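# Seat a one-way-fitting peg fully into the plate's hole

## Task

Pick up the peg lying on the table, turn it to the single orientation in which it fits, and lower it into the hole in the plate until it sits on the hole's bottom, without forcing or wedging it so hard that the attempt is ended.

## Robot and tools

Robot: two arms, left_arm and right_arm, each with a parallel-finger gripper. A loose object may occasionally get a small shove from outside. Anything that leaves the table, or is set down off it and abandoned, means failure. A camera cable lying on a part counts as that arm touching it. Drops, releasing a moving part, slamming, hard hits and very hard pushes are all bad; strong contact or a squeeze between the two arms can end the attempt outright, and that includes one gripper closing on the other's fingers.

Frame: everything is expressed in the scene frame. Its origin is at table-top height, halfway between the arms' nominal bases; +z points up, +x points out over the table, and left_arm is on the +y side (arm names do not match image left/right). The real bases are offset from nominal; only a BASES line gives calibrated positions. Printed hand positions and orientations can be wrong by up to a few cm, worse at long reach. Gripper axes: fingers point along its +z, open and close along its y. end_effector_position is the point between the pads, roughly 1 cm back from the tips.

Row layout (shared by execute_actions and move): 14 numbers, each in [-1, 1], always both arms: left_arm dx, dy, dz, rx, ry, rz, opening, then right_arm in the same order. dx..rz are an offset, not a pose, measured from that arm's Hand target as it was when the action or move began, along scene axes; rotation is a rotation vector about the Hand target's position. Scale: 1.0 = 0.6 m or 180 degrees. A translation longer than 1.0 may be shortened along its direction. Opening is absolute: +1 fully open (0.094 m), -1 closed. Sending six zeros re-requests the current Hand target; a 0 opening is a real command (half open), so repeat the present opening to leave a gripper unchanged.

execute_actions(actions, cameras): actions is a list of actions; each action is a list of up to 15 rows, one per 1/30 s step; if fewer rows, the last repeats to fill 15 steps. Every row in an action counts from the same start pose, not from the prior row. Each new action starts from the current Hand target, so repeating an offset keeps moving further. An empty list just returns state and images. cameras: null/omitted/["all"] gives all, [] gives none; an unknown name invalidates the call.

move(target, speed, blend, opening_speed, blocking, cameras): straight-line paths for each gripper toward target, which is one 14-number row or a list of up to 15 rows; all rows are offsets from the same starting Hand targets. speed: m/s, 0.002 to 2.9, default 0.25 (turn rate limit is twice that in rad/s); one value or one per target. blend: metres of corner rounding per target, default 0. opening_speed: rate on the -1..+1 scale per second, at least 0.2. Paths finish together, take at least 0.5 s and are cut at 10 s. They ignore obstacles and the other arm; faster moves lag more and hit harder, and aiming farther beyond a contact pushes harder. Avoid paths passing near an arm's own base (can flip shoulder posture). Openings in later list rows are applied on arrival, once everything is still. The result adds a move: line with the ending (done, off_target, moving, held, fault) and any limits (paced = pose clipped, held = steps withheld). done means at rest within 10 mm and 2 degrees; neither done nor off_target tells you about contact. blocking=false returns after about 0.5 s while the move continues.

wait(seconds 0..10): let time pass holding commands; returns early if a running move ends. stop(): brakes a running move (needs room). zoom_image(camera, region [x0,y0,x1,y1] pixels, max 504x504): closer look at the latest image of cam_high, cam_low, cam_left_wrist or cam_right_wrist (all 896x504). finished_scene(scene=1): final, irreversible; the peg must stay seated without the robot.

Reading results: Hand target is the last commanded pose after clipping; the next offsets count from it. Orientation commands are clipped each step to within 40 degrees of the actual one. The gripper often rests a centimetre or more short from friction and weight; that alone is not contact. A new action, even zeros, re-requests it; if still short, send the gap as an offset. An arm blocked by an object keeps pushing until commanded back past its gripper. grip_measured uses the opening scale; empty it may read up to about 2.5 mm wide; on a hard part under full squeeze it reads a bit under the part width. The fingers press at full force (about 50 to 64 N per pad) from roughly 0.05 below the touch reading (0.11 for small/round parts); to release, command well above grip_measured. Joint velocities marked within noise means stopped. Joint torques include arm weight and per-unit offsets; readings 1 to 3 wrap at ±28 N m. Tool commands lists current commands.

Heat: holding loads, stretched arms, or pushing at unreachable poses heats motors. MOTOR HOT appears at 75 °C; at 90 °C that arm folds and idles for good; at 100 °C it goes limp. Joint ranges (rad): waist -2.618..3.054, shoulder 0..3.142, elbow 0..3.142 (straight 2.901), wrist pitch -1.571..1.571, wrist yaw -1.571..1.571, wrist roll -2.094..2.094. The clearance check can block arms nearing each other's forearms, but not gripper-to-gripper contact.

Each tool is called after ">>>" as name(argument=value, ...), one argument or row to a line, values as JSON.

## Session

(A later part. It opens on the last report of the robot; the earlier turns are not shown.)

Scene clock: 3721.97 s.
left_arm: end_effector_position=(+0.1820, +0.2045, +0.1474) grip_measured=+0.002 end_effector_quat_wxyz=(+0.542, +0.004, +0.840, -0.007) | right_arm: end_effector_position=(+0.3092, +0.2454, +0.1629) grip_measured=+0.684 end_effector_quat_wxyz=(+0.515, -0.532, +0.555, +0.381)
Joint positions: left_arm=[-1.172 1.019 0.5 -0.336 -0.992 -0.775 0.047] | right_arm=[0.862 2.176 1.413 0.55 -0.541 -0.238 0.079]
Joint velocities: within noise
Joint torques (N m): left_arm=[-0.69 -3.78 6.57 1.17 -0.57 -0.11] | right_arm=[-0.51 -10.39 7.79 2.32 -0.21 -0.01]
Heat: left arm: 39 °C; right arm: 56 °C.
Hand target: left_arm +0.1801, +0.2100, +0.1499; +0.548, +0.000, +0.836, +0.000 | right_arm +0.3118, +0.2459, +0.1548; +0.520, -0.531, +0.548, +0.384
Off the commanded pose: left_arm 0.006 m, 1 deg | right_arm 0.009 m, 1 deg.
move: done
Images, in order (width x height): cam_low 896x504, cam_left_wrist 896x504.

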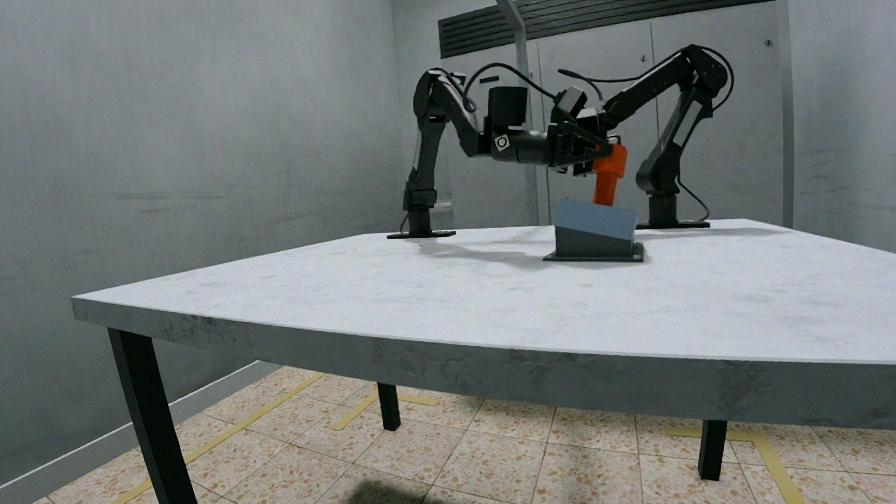

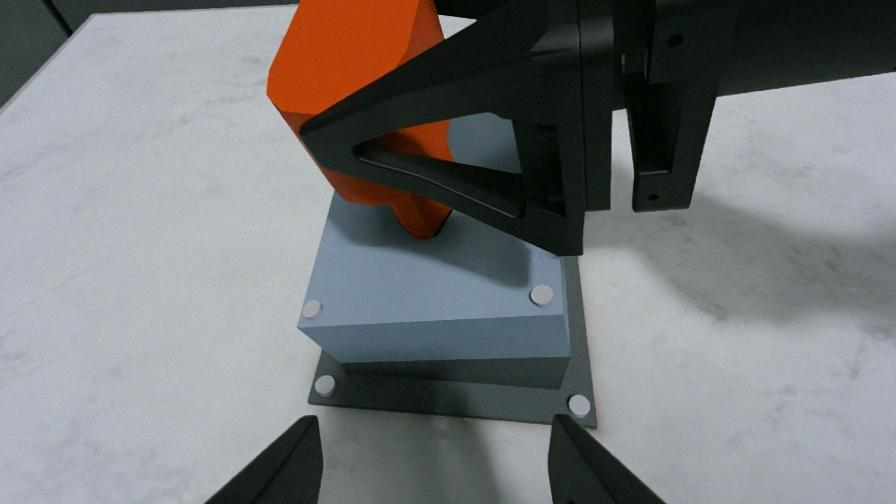

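>>> move(
  target=[
    [0,0,0,0,0,0,0.0,-0.0005,-0.006,0.001,0,0,0,0.45],
  ],
  speed=0.02,
  cameras=["cam_low","cam_left_wrist"],
)

>>> zoom_image(
  camera="cam_left_wrist",
  region=[395, 205, 450, 245],
)

>>> zoom_image(
  camera="cam_low",
  region=[580, 180, 630, 220],
)

Scene clock: 3793.77 s.
left_arm: end_effector_position=(+0.1820, +0.2045, +0.1474) grip_measured=+0.002 end_effector_quat_wxyz=(+0.542, +0.004, +0.840, -0.007) | right_arm: end_effector_position=(+0.3091, +0.2439, +0.1624) grip_measured=+0.684 end_effector_quat_wxyz=(+0.519, -0.531, +0.551, +0.382)
Joint positions: left_arm=[-1.172 1.019 0.5 -0.336 -0.992 -0.775 0.047] | right_arm=[0.86 2.176 1.4 0.575 -0.545 -0.238 0.079]
Joint velocities: within noise
Joint torques (N m): left_arm=[-0.69 -3.78 6.57 1.18 -0.56 -0.11] | right_arm=[-0.68 -11.21 7.56 2.11 -0.23 -0.01]
Heat: left arm: 39 °C; right arm: 57 °C.
Hand target: left_arm +0.1801, +0.2100, +0.1499; +0.548, +0.000, +0.836, +0.000 | right_arm +0.3115, +0.2423, +0.1552; +0.520, -0.531, +0.548, +0.384
Off the commanded pose: left_arm 0.006 m, 1 deg | right_arm 0.007 m, 1 deg.
move: done
Images, in order (width x height): cam_low 896x504, cam_left_wrist 896x504.

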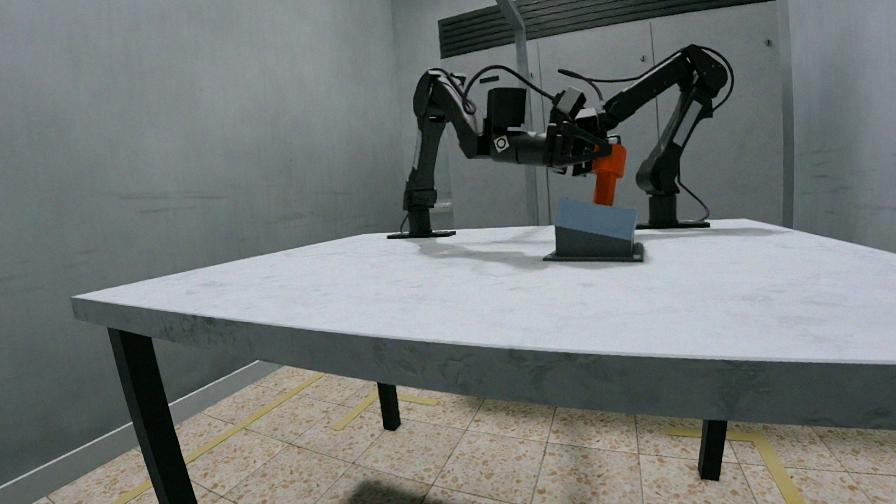

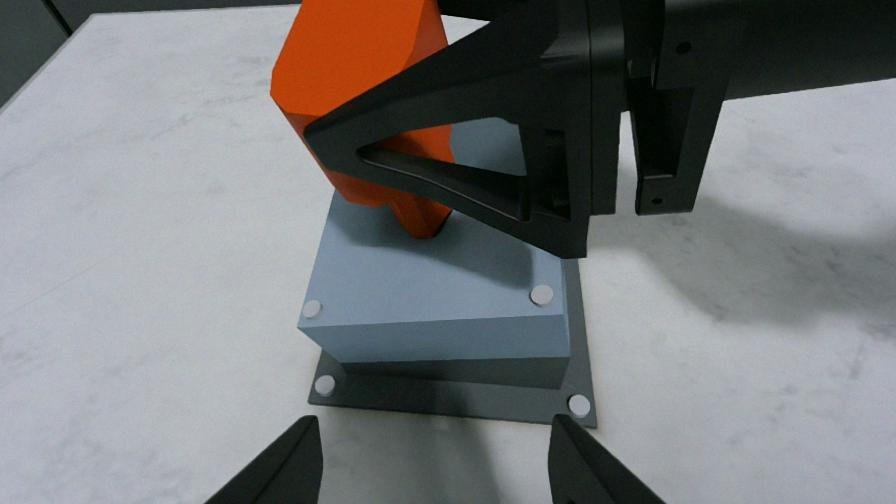

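Scaled by 9.164 from the camera's 896x504 image, which has a finer 1280x720 frame.

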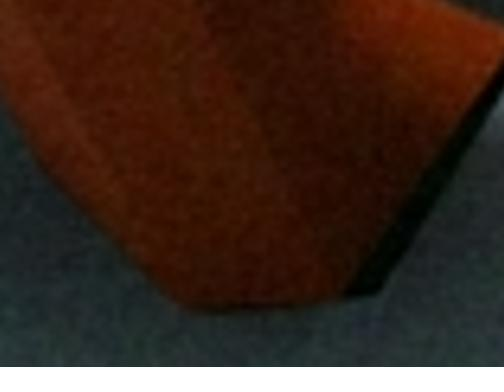

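Scaled by 10.080 from the camera's 896x504 image, which has a finer 1280x720 frame.

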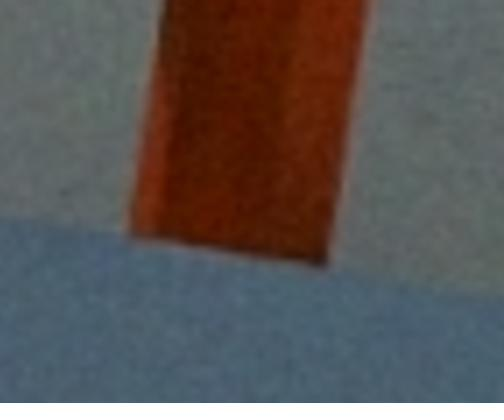

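>>> move(
  target=[
    [0,0,0,0,0,0,0.0,0.0,0.0,0.01,-0.0079,0.0043,-0.0021,0.45],
  ],
  speed=0.03,
  cameras=["cam_low","cam_left_wrist","cam_right_wrist"],
)

>>> zoom_image(
  camera="cam_left_wrist",
  region=[395, 205, 450, 245],
)

>>> zoom_image(
  camera="cam_low",
  region=[580, 180, 630, 220],
)

Scene clock: 3850.97 s.
left_arm: end_effector_position=(+0.1820, +0.2045, +0.1474) grip_measured=+0.002 end_effector_quat_wxyz=(+0.542, +0.004, +0.840, -0.007) | right_arm: end_effector_position=(+0.3090, +0.2438, +0.1617) grip_measured=+0.684 end_effector_quat_wxyz=(+0.517, -0.531, +0.552, +0.382)
Joint positions: left_arm=[-1.172 1.019 0.5 -0.336 -0.992 -0.775 0.047] | right_arm=[0.86 2.176 1.4 0.572 -0.545 -0.238 0.079]
Joint velocities: within noise
Joint torques (N m): left_arm=[-0.68 -3.78 6.57 1.18 -0.57 -0.11] | right_arm=[-0.46 -13.08 9.47 1.37 -0.11 -0.04]
Heat: left arm: 39 °C; right arm: 58 °C.
Hand target: left_arm +0.1801, +0.2100, +0.1499; +0.548, +0.000, +0.836, +0.000 | right_arm +0.3114, +0.2423, +0.1613; +0.511, -0.533, +0.558, +0.379
Off the commanded pose: left_arm 0.006 m, 1 deg | right_arm 0.003 m, 1 deg.
move: done
Images, in order (width x height): cam_low 896x504, cam_left_wrist 896x504, cam_right_wrist 896x504.

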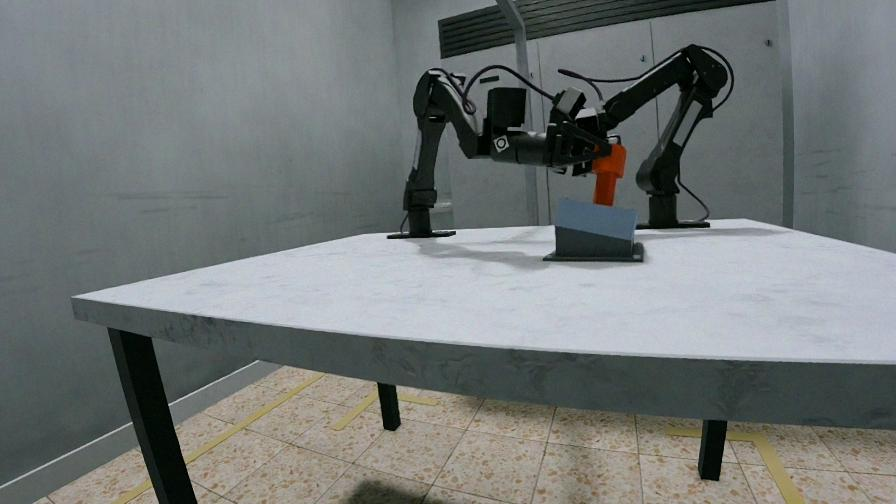

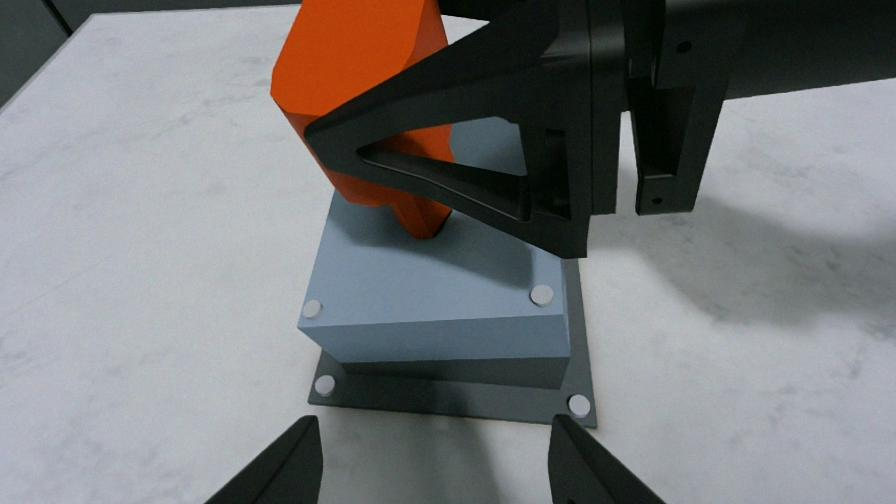

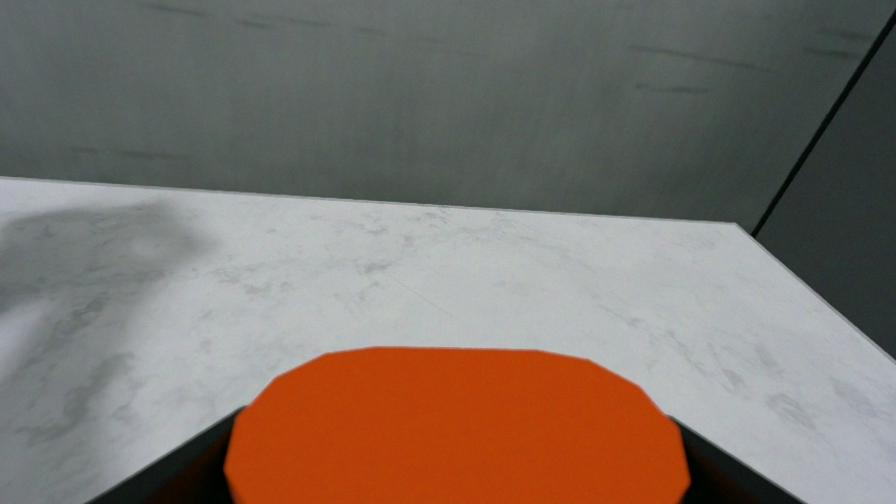

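Scaled by 9.164 from the camera's 896x504 image, which has a finer 1280x720 frame.

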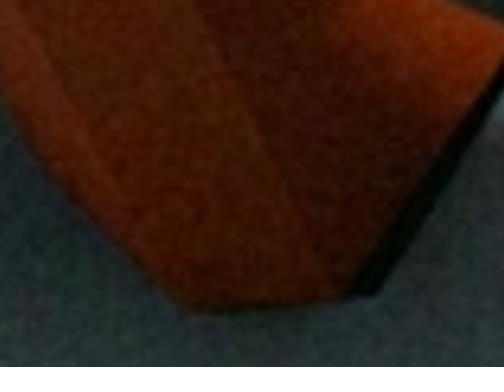

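Scaled by 10.080 from the camera's 896x504 image, which has a finer 1280x720 frame.

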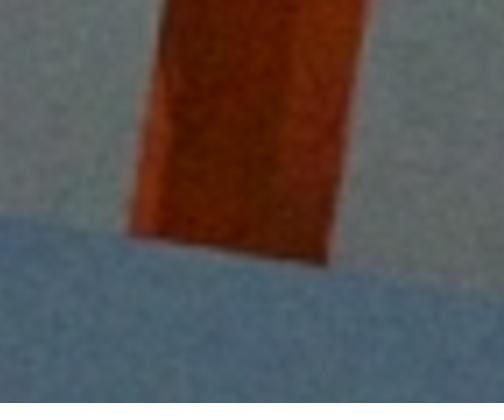

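>>> move(
  target=[
    [0,0,0,0,0,0,0.0,0.0,0.0,0.01,0,0,0,0.45],
  ],
  speed=0.03,
  cameras=["cam_low","cam_left_wrist"],
)

>>> zoom_image(
  camera="cam_left_wrist",
  region=[395, 205, 450, 245],
)

Scene clock: 3863.60 s.
left_arm: end_effector_position=(+0.1820, +0.2045, +0.1474) grip_measured=+0.002 end_effector_quat_wxyz=(+0.542, +0.004, +0.840, -0.007) | right_arm: end_effector_position=(+0.3092, +0.2440, +0.1616) grip_measured=+0.684 end_effector_quat_wxyz=(+0.515, -0.531, +0.554, +0.382)
Joint positions: left_arm=[-1.172 1.019 0.5 -0.336 -0.992 -0.775 0.047] | right_arm=[0.86 2.176 1.404 0.562 -0.545 -0.238 0.079]
Joint velocities: within noise
Joint torques (N m): left_arm=[-0.69 -3.77 6.58 1.18 -0.57 -0.11] | right_arm=[-0.46 -14.11 9.85 1.27 -0.11 -0.04]
Heat: left arm: 39 °C; right arm: 60 °C.
Hand target: left_arm +0.1801, +0.2100, +0.1499; +0.548, +0.000, +0.836, +0.000 | right_arm +0.3115, +0.2424, +0.1674; +0.511, -0.533, +0.558, +0.379
Off the commanded pose: left_arm 0.006 m, 1 deg | right_arm 0.006 m, 1 deg.
move: done
Images, in order (width x height): cam_low 896x504, cam_left_wrist 896x504.

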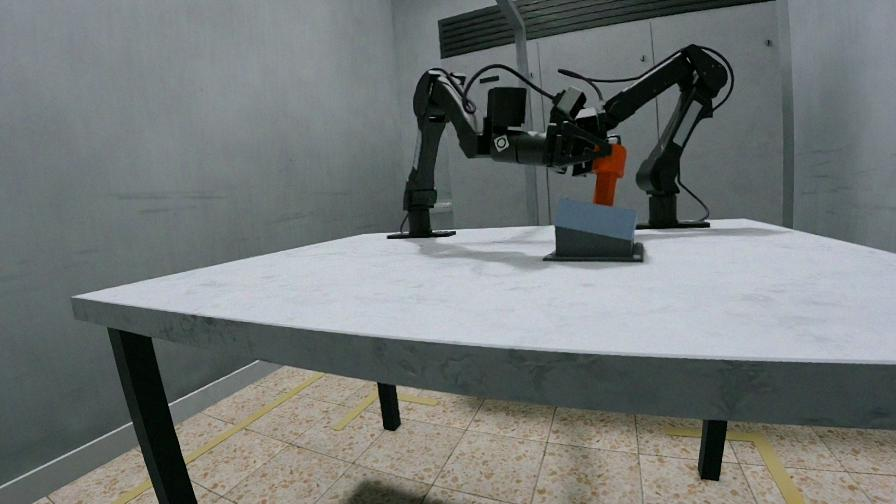

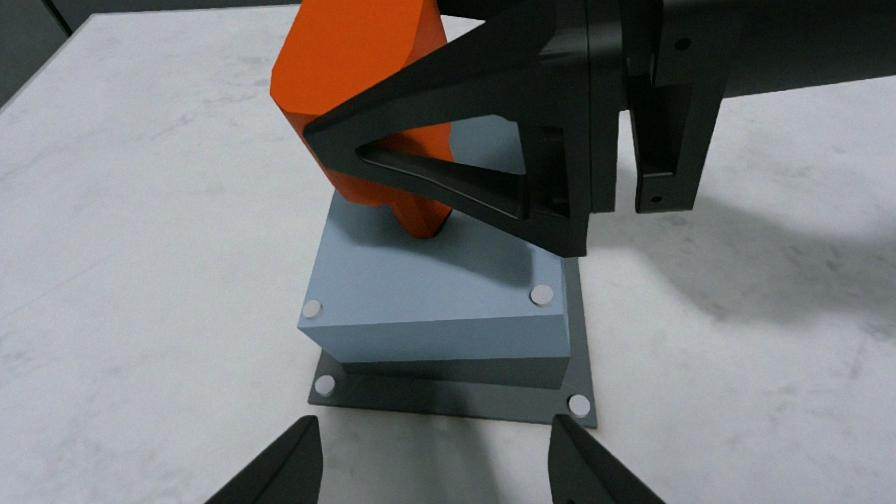

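Scaled by 9.164 from the camera's 896x504 image, which has a finer 1280x720 frame.

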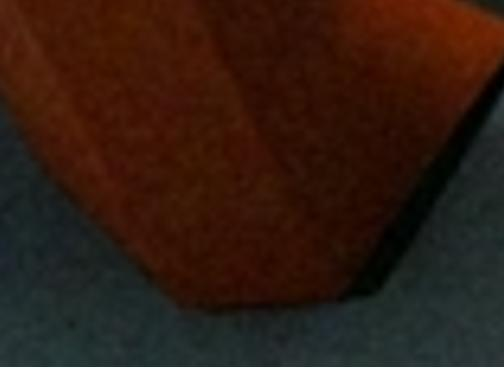

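>>> move(
  target=[
    [0,0,0,0,0,0,0.0,0.0,-0.005,0.003,-0.004,0.001,-0.001,0.45],
  ],
  speed=0.03,
  cameras=["cam_low","cam_left_wrist"],
)

>>> zoom_image(
  camera="cam_left_wrist",
  region=[395, 205, 450, 245],
)

Scene clock: 3877.57 s.
left_arm: end_effector_position=(+0.1820, +0.2045, +0.1474) grip_measured=+0.002 end_effector_quat_wxyz=(+0.542, +0.004, +0.840, -0.007) | right_arm: end_effector_position=(+0.3093, +0.2438, +0.1610) grip_measured=+0.684 end_effector_quat_wxyz=(+0.515, -0.532, +0.554, +0.381)
Joint positions: left_arm=[-1.172 1.019 0.5 -0.336 -0.992 -0.775 0.047] | right_arm=[0.859 2.176 1.404 0.56 -0.545 -0.238 0.079]
Joint velocities: within noise
Joint torques (N m): left_arm=[-0.7 -3.79 6.58 1.18 -0.57 -0.11] | right_arm=[-0.68 -15.51 9.44 1.04 -0.09 -0.1]
Heat: left arm: 39 °C; right arm: 63 °C.
Hand target: left_arm +0.1801, +0.2100, +0.1499; +0.548, +0.000, +0.836, +0.000 | right_arm +0.3115, +0.2393, +0.1691; +0.507, -0.535, +0.562, +0.376
Off the commanded pose: left_arm 0.006 m, 1 deg | right_arm 0.010 m, 1 deg.
move: done
Images, in order (width x height): cam_low 896x504, cam_left_wrist 896x504.

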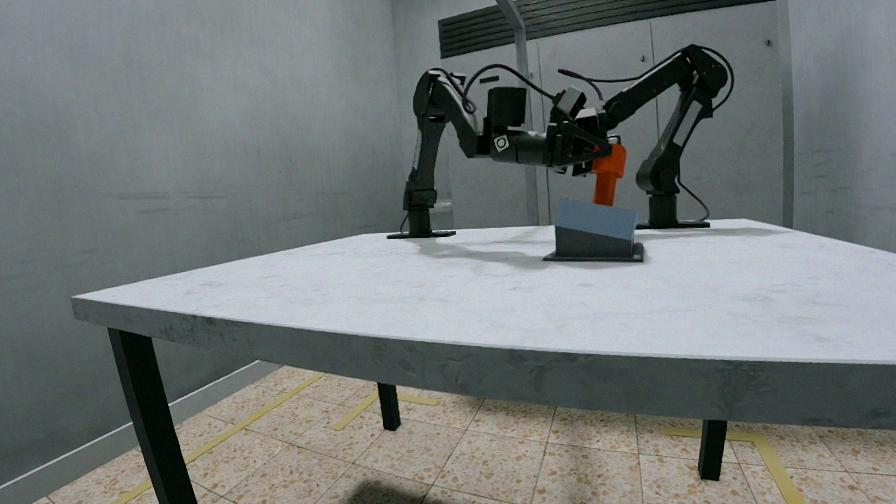

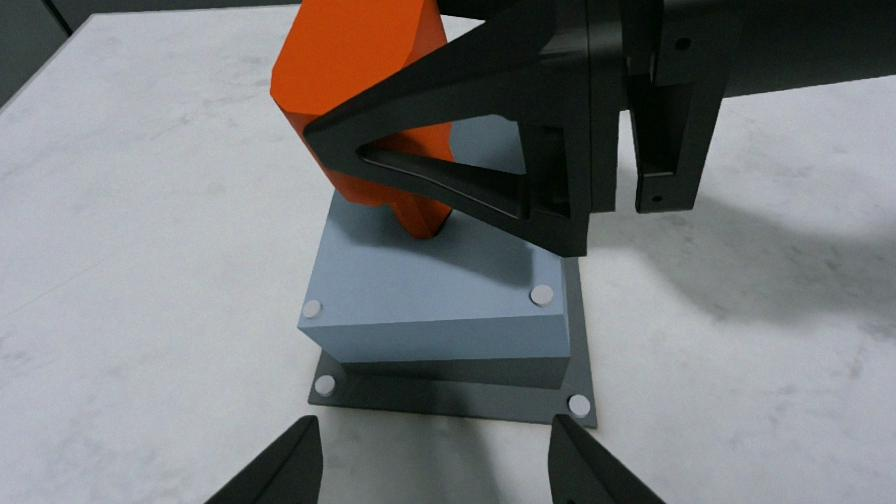

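Scaled by 9.164 from the camera's 896x504 image, which has a finer 1280x720 frame.

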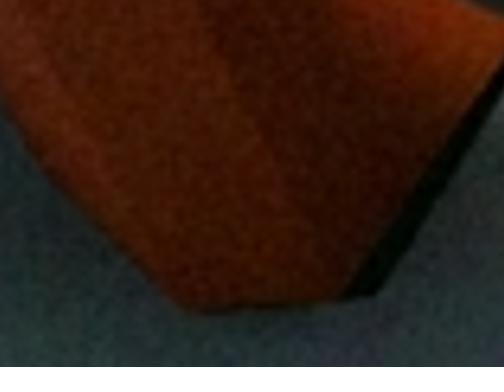

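>>> move(
  target=[
    [0,0,0,0,0,0,0.0,-0.0067,0.0378,0.11,0.0119,-0.0053,0.0031,0.45],
  ],
  speed=0.12,
  cameras=["cam_left_wrist"],
)

Scene clock: 4063.87 s.
left_arm: end_effector_position=(+0.1820, +0.2045, +0.1474) grip_measured=+0.002 end_effector_quat_wxyz=(+0.542, +0.004, +0.840, -0.007) | right_arm: end_effector_position=(+0.3078, +0.2593, +0.1803) grip_measured=+0.684 end_effector_quat_wxyz=(-0.478, +0.540, -0.581, -0.378)
Joint positions: left_arm=[-1.172 1.019 0.5 -0.336 -0.992 -0.775 0.047] | right_arm=[0.882 2.168 1.563 0.301 -0.528 -0.236 0.079]
Joint velocities: within noise
Joint torques (N m): left_arm=[-0.7 -3.75 6.56 1.18 -0.57 -0.11] | right_arm=[0.32 -18.66 11.75 2 -0.08 0.06]
Heat: left arm: 39 °C; right arm: 78 °C. Fold the right arm in close to its base, or ease its load, before you think long.
Hand target: left_arm +0.1801, +0.2100, +0.1500; +0.548, +0.000, +0.836, +0.000 | right_arm +0.3073, +0.2621, +0.2352; -0.520, +0.531, -0.548, -0.385
Off the commanded pose: left_arm 0.006 m, 1 deg | right_arm 0.055 m, 6 deg.
MOTOR HOT: joint 2 (shoulder) of the right arm reports 78 °C; the controller's stop level is 90 °C. To cool a motor, set the load down, stop pushing, or move to a pose that needs little force.
move: off_target (right_arm)
Images, in order (width x height): cam_left_wrist 896x504.

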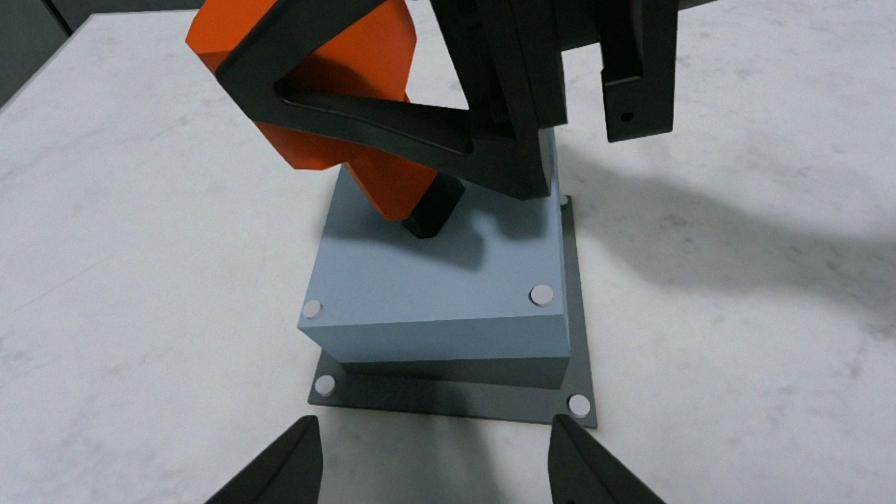

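>>> move(
  target=[
    [0,0,0,0,0,0,0.0,-0.01,-0.01,0.05,0,0,0,0.45],
    [0,0,0,0,0,0,0.0,-0.03,-0.10,0.08,0,0,0,0.45],
    [0,0,0,0,0,0,0.0,-0.0955,-0.5702,0.0412,0,0,0,0.45],
  ],
  speed=[0.15,0.15,0.2],
  blend=[0.01,0.02,0],
  cameras=["cam_high","cam_low"],
)

Scene clock: 4090.33 s.
left_arm: end_effector_position=(+0.1820, +0.2045, +0.1474) grip_measured=+0.002 end_effector_quat_wxyz=(+0.542, +0.004, +0.840, -0.007) | right_arm: end_effector_position=(+0.2536, -0.0808, +0.2395) grip_measured=+0.684 end_effector_quat_wxyz=(+0.503, -0.517, +0.576, +0.385)
Joint positions: left_arm=[-1.172 1.019 0.5 -0.336 -0.992 -0.775 0.047] | right_arm=[0.087 1.269 0.818 -0.212 -1.244 -0.715 0.079]
Joint velocities: within noise
Joint torques (N m): left_arm=[-0.69 -3.78 6.61 1.18 -0.57 -0.11] | right_arm=[-0.28 -6.24 11.69 1.12 -0.86 -0.13]
Heat: left arm: 39 °C; right arm: 84 °C. Fold the right arm in close to its base, or ease its load, before you think long.
Hand target: left_arm +0.1801, +0.2100, +0.1500; +0.548, +0.000, +0.836, +0.000 | right_arm +0.2500, -0.0801, +0.2599; +0.520, -0.531, +0.548, +0.384
Off the commanded pose: left_arm 0.006 m, 1 deg | right_arm 0.021 m, 4 deg.
MOTOR HOT: still on. Joint 2 (shoulder) of the right arm reports 84 °C.
move: off_target (right_arm)
Images, in order (width x height): cam_high 896x504, cam_low 896x504.

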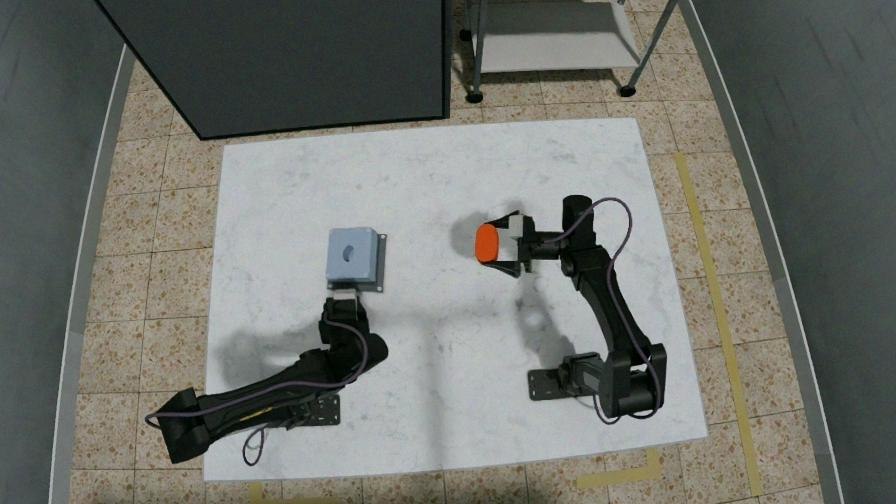

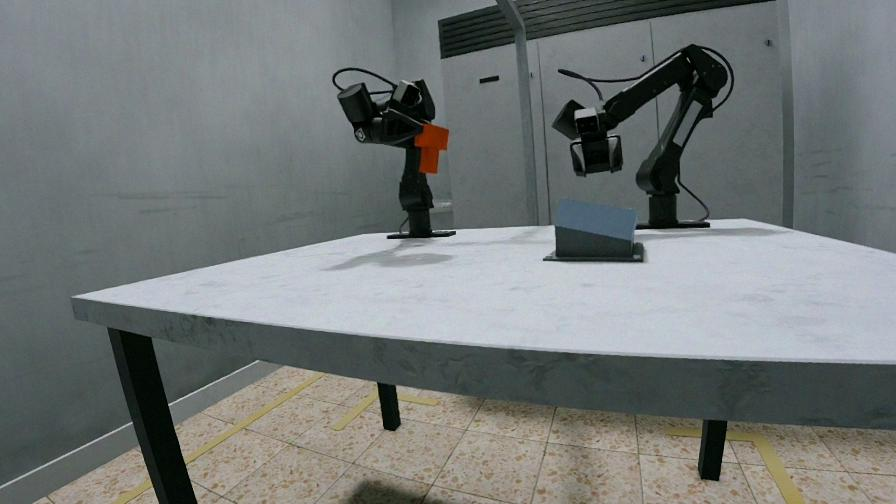

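>>> zoom_image(
  camera="cam_low",
  region=[540, 190, 660, 270],
)

>>> zoom_image(
  camera="cam_low",
  region=[545, 190, 575, 230],
)

>>> zoom_image(
  camera="cam_low",
  region=[620, 200, 650, 240],
)

Scaled by 4.200 from the camera's 896x504 image, which has a finer 1280x720 frame.

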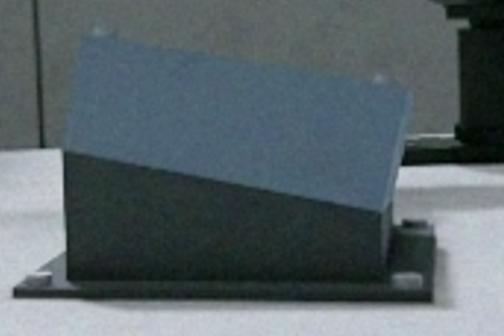

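Scaled by 12.600 from the camera's 896x504 image, which has a finer 1280x720 frame.

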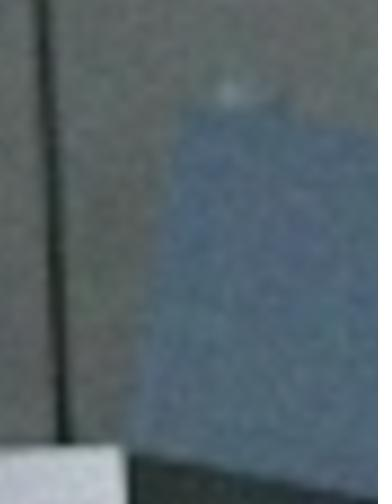

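Scaled by 12.600 from the camera's 896x504 image, which has a finer 1280x720 frame.

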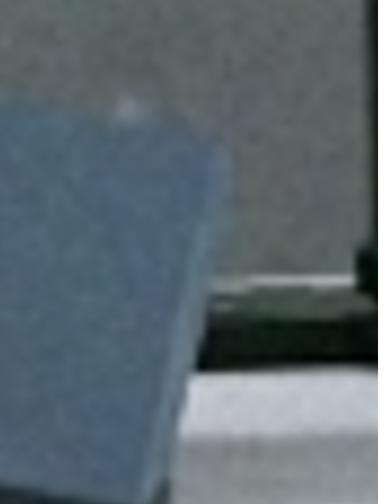

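>>> wait(
  seconds=1,
  cameras=["cam_low"],
)

Scene clock: 4543.57 s.
left_arm: end_effector_position=(+0.1820, +0.2045, +0.1474) grip_measured=+0.002 end_effector_quat_wxyz=(+0.542, +0.004, +0.840, -0.007) | right_arm: end_effector_position=(+0.2536, -0.0808, +0.2395) grip_measured=+0.684 end_effector_quat_wxyz=(+0.503, -0.517, +0.576, +0.385)
Joint positions: left_arm=[-1.172 1.019 0.5 -0.336 -0.992 -0.775 0.047] | right_arm=[0.087 1.269 0.818 -0.212 -1.244 -0.716 0.079]
Joint velocities: within noise
Joint torques (N m): left_arm=[-0.69 -3.78 6.61 1.17 -0.56 -0.12] | right_arm=[-0.28 -6.24 11.69 1.12 -0.86 -0.13]
Heat: left arm: 39 °C; right arm: 46 °C.
Hand target: left_arm +0.1801, +0.2100, +0.1500; +0.548, +0.000, +0.836, +0.000 | right_arm +0.2500, -0.0801, +0.2599; +0.520, -0.531, +0.548, +0.384
Tool commands: left_gripper/opening=+0.0 right_gripper/opening=+0.45
Off the commanded pose: left_arm 0.006 m, 1 deg | right_arm 0.021 m, 4 deg.
MOTOR HOT: cleared for the motors of the right arm.
wait: 1.00 s; at rest from the start
Images, in order (width x height): cam_low 896x504.

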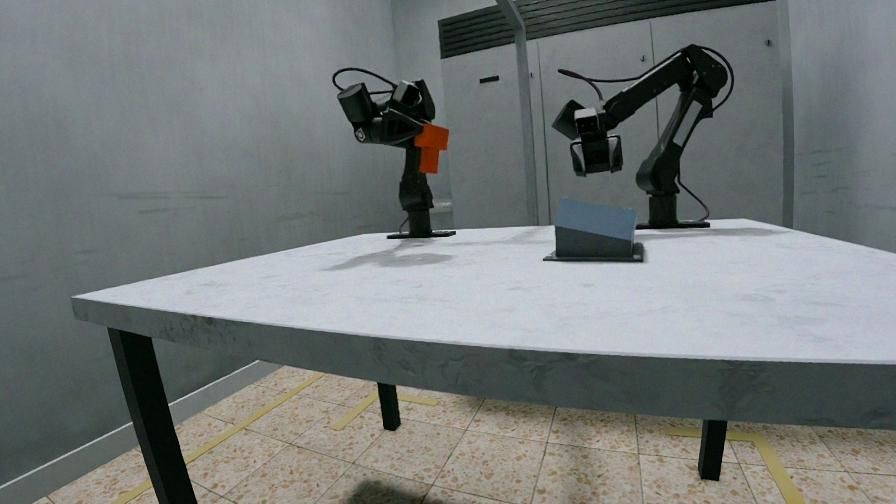

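>>> move(
  target=[
    [0,0,0,0,0,0,0.0,0.0833,0.4668,-0.033,-0.0010,0.0040,0.0139,0.45],
    [0,0,0,0,0,0,0.0,0.1017,0.5668,-0.0878,-0.0010,0.0040,0.0139,0.45],
    [0,0,0,0,0,0,0.0,0.1030,0.5528,-0.1425,-0.0010,0.0040,0.0139,0.45],
  ],
  speed=[0.15,0.08,0.04],
  cameras=["cam_low","cam_left_wrist","cam_right_wrist"],
)

>>> zoom_image(
  camera="cam_left_wrist",
  region=[370, 160, 450, 240],
)

>>> zoom_image(
  camera="cam_low",
  region=[560, 150, 640, 220],
)

Scene clock: 4558.27 s.
left_arm: end_effector_position=(+0.1820, +0.2046, +0.1473) grip_measured=+0.002 end_effector_quat_wxyz=(+0.542, +0.004, +0.840, -0.007) | right_arm: end_effector_position=(+0.3069, +0.2504, +0.1779) grip_measured=+0.684 end_effector_quat_wxyz=(-0.497, +0.545, -0.548, -0.395)
Joint positions: left_arm=[-1.172 1.019 0.5 -0.336 -0.992 -0.775 0.047] | right_arm=[0.857 2.169 1.488 0.445 -0.598 -0.245 0.079]
Joint velocities: within noise
Joint torques (N m): left_arm=[-0.7 -3.75 6.54 1.17 -0.57 -0.11] | right_arm=[-0.55 -10.88 8.49 2.33 -0.17 0.04]
Heat: left arm: 39 °C; right arm: 47 °C.
Hand target: left_arm +0.1800, +0.2100, +0.1499; +0.548, +0.000, +0.836, +0.000 | right_arm +0.3119, +0.2516, +0.1743; -0.507, +0.541, -0.540, -0.398
Off the commanded pose: left_arm 0.006 m, 1 deg | right_arm 0.006 m, 2 deg.
move: done
Images, in order (width x height): cam_low 896x504, cam_left_wrist 896x504, cam_right_wrist 896x504.

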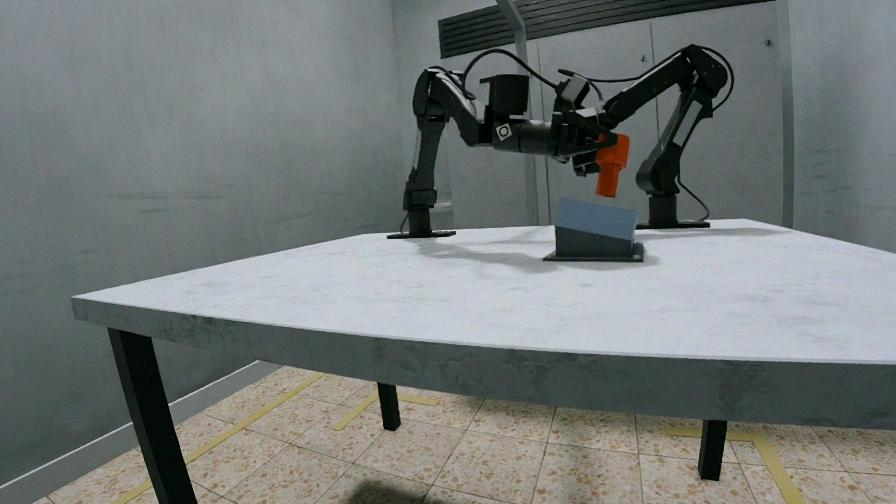

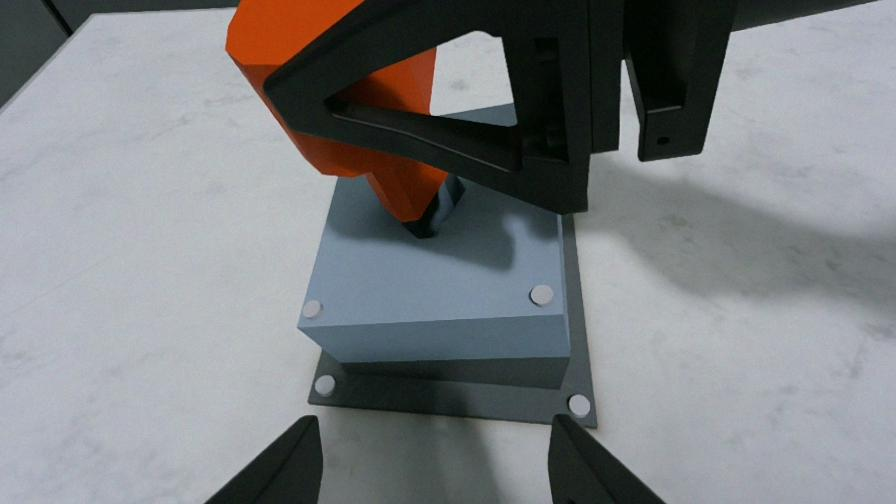

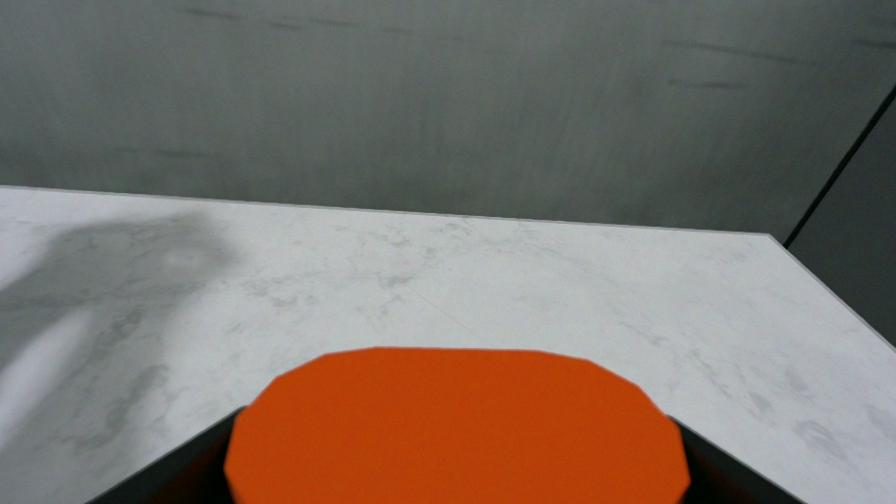

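Scaled by 6.300 from the camera's 896x504 image, which has a finer 1280x720 frame.

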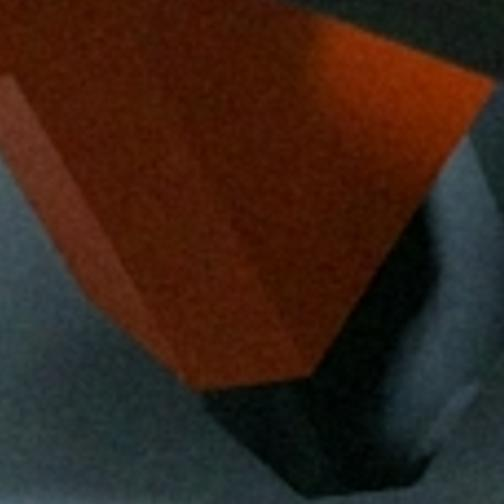

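Scaled by 6.300 from the camera's 896x504 image, which has a finer 1280x720 frame.

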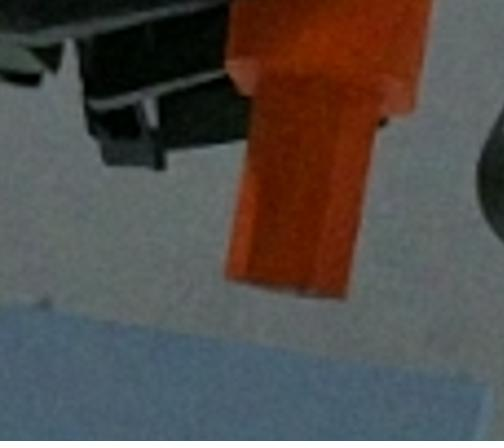

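>>> move(
  target=[
    [0,0,0,0,0,0,0.0,0.0017,-0.0057,-0.0222,0,0,0,0.45],
    [0,0,0,0,0,0,0.0,0.0028,-0.0098,-0.0375,0,0,0,0.45],
  ],
  speed=[0.03,0.03],
  blend=[0.003,0],
  cameras=["cam_low","cam_left_wrist"],
)

>>> zoom_image(
  camera="cam_left_wrist",
  region=[390, 180, 460, 250],
)

>>> zoom_image(
  camera="cam_low",
  region=[580, 180, 630, 220],
)

Scene clock: 4696.20 s.
left_arm: end_effector_position=(+0.1820, +0.2046, +0.1474) grip_measured=+0.002 end_effector_quat_wxyz=(+0.542, +0.004, +0.840, -0.007) | right_arm: end_effector_position=(+0.3094, +0.2461, +0.1624) grip_measured=+0.684 end_effector_quat_wxyz=(-0.504, +0.543, -0.543, -0.396)
Joint positions: left_arm=[-1.172 1.019 0.5 -0.336 -0.993 -0.775 0.047] | right_arm=[0.847 2.194 1.443 0.531 -0.605 -0.245 0.079]
Joint velocities: within noise
Joint torques (N m): left_arm=[-0.68 -3.77 6.58 1.18 -0.57 -0.11] | right_arm=[-0.7 -10.4 7.87 2.23 -0.21 0.01]
Heat: left arm: 39 °C; right arm: 57 °C.
Hand target: left_arm +0.1801, +0.2101, +0.1500; +0.548, +0.000, +0.836, +0.000 | right_arm +0.3136, +0.2457, +0.1520; +0.507, -0.541, +0.540, +0.398
Off the commanded pose: left_arm 0.006 m, 1 deg | right_arm 0.011 m, 1 deg.
move: off_target (right_arm)
Images, in order (width x height): cam_low 896x504, cam_left_wrist 896x504.

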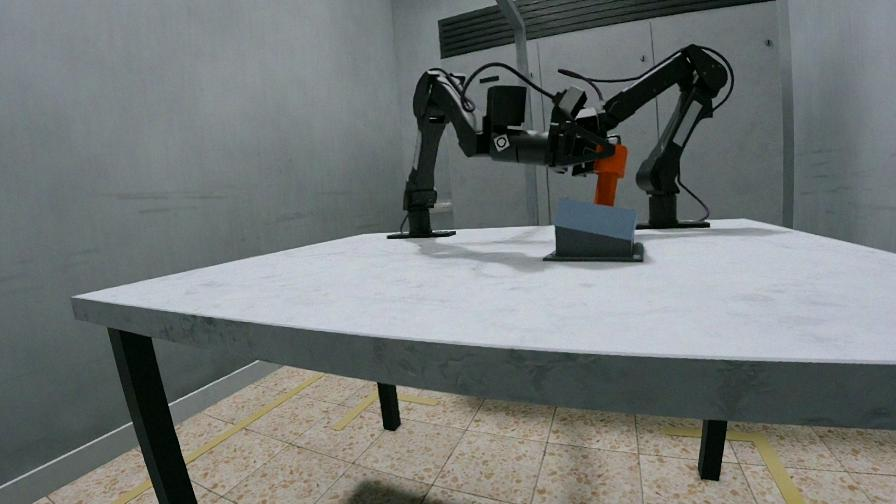

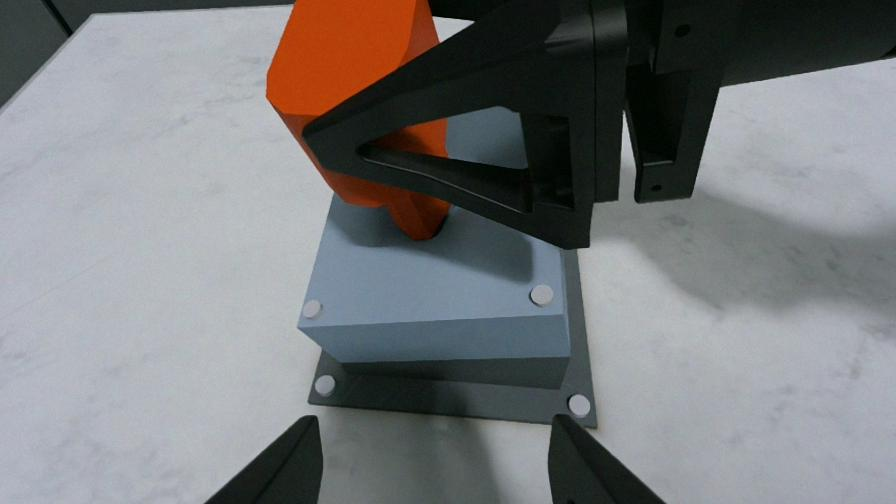

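Scaled by 7.200 from the camera's 896x504 image, which has a finer 1280x720 frame.

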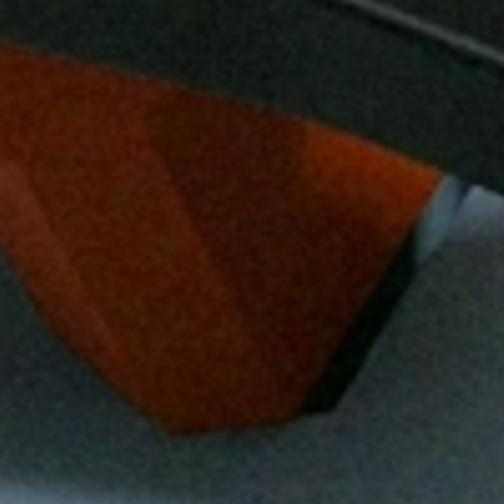

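Scaled by 10.080 from the camera's 896x504 image, which has a finer 1280x720 frame.

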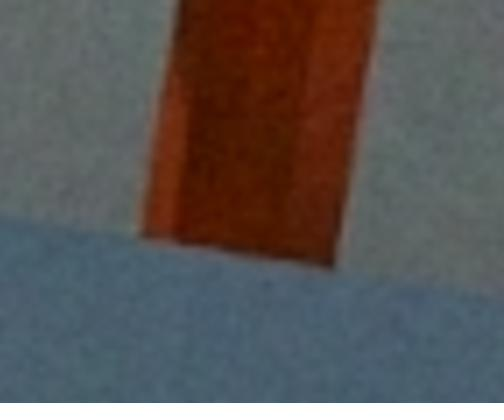

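>>> move(
  target=[
    [0,0,0,0,0,0,0.0,-0.006,0.0238,0.1717,0,0,0,0.45],
    [0,0,0,0,0,0,0.0,-0.004,0.0207,0.0928,0,0,0,0.45],
    [0,0,0,0,0,0,0.0,-0.0025,0.0067,0.0380,0,0,0,0.45],
  ],
  speed=[0.12,0.08,0.04],
  cameras=["cam_low","cam_left_wrist"],
)

>>> zoom_image(
  camera="cam_left_wrist",
  region=[370, 160, 450, 240],
)

>>> zoom_image(
  camera="cam_low",
  region=[560, 150, 640, 220],
)

Scene clock: 4767.20 s.
left_arm: end_effector_position=(+0.1820, +0.2046, +0.1474) grip_measured=+0.002 end_effector_quat_wxyz=(+0.542, +0.004, +0.840, -0.007) | right_arm: end_effector_position=(+0.3084, +0.2486, +0.1796) grip_measured=+0.684 end_effector_quat_wxyz=(-0.498, +0.542, -0.550, -0.394)
Joint positions: left_arm=[-1.172 1.019 0.5 -0.336 -0.993 -0.775 0.047] | right_arm=[0.854 2.163 1.483 0.446 -0.593 -0.241 0.079]
Joint velocities: within noise
Joint torques (N m): left_arm=[-0.69 -3.78 6.58 1.18 -0.57 -0.11] | right_arm=[-0.59 -10.67 8.34 2.33 -0.26 -0.01]
Heat: left arm: 39 °C; right arm: 51 °C.
Hand target: left_arm +0.1801, +0.2101, +0.1500; +0.548, +0.000, +0.836, +0.000 | right_arm +0.3121, +0.2497, +0.1746; -0.507, +0.541, -0.540, -0.398
Off the commanded pose: left_arm 0.006 m, 1 deg | right_arm 0.006 m, 2 deg.
move: done
Images, in order (width x height): cam_low 896x504, cam_left_wrist 896x504.

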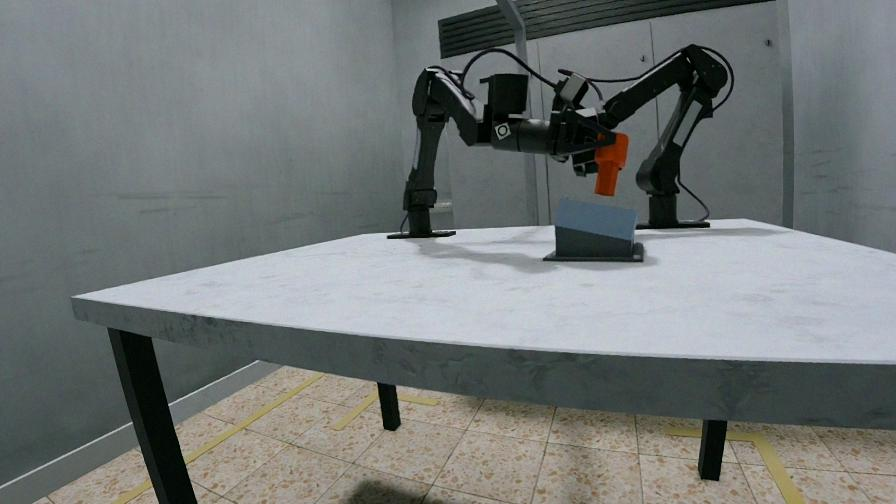

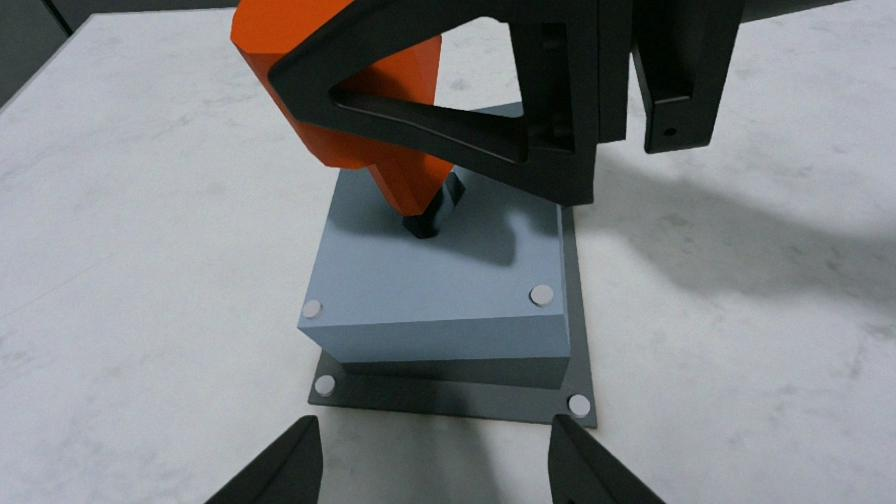

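Scaled by 6.300 from the camera's 896x504 image, which has a finer 1280x720 frame.

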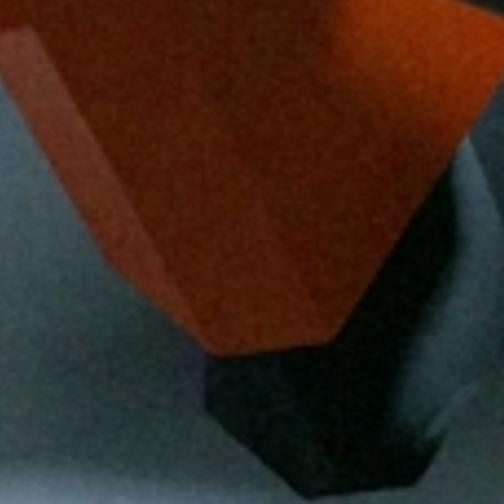

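Scaled by 6.300 from the camera's 896x504 image, which has a finer 1280x720 frame.

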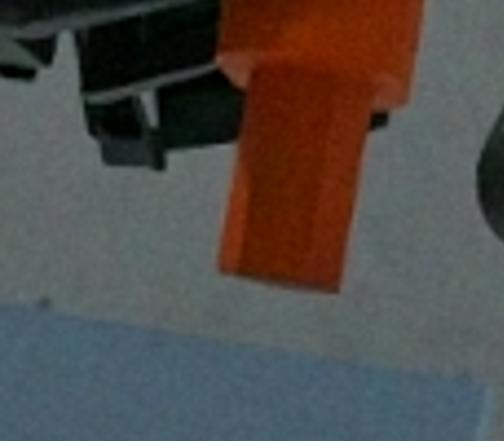

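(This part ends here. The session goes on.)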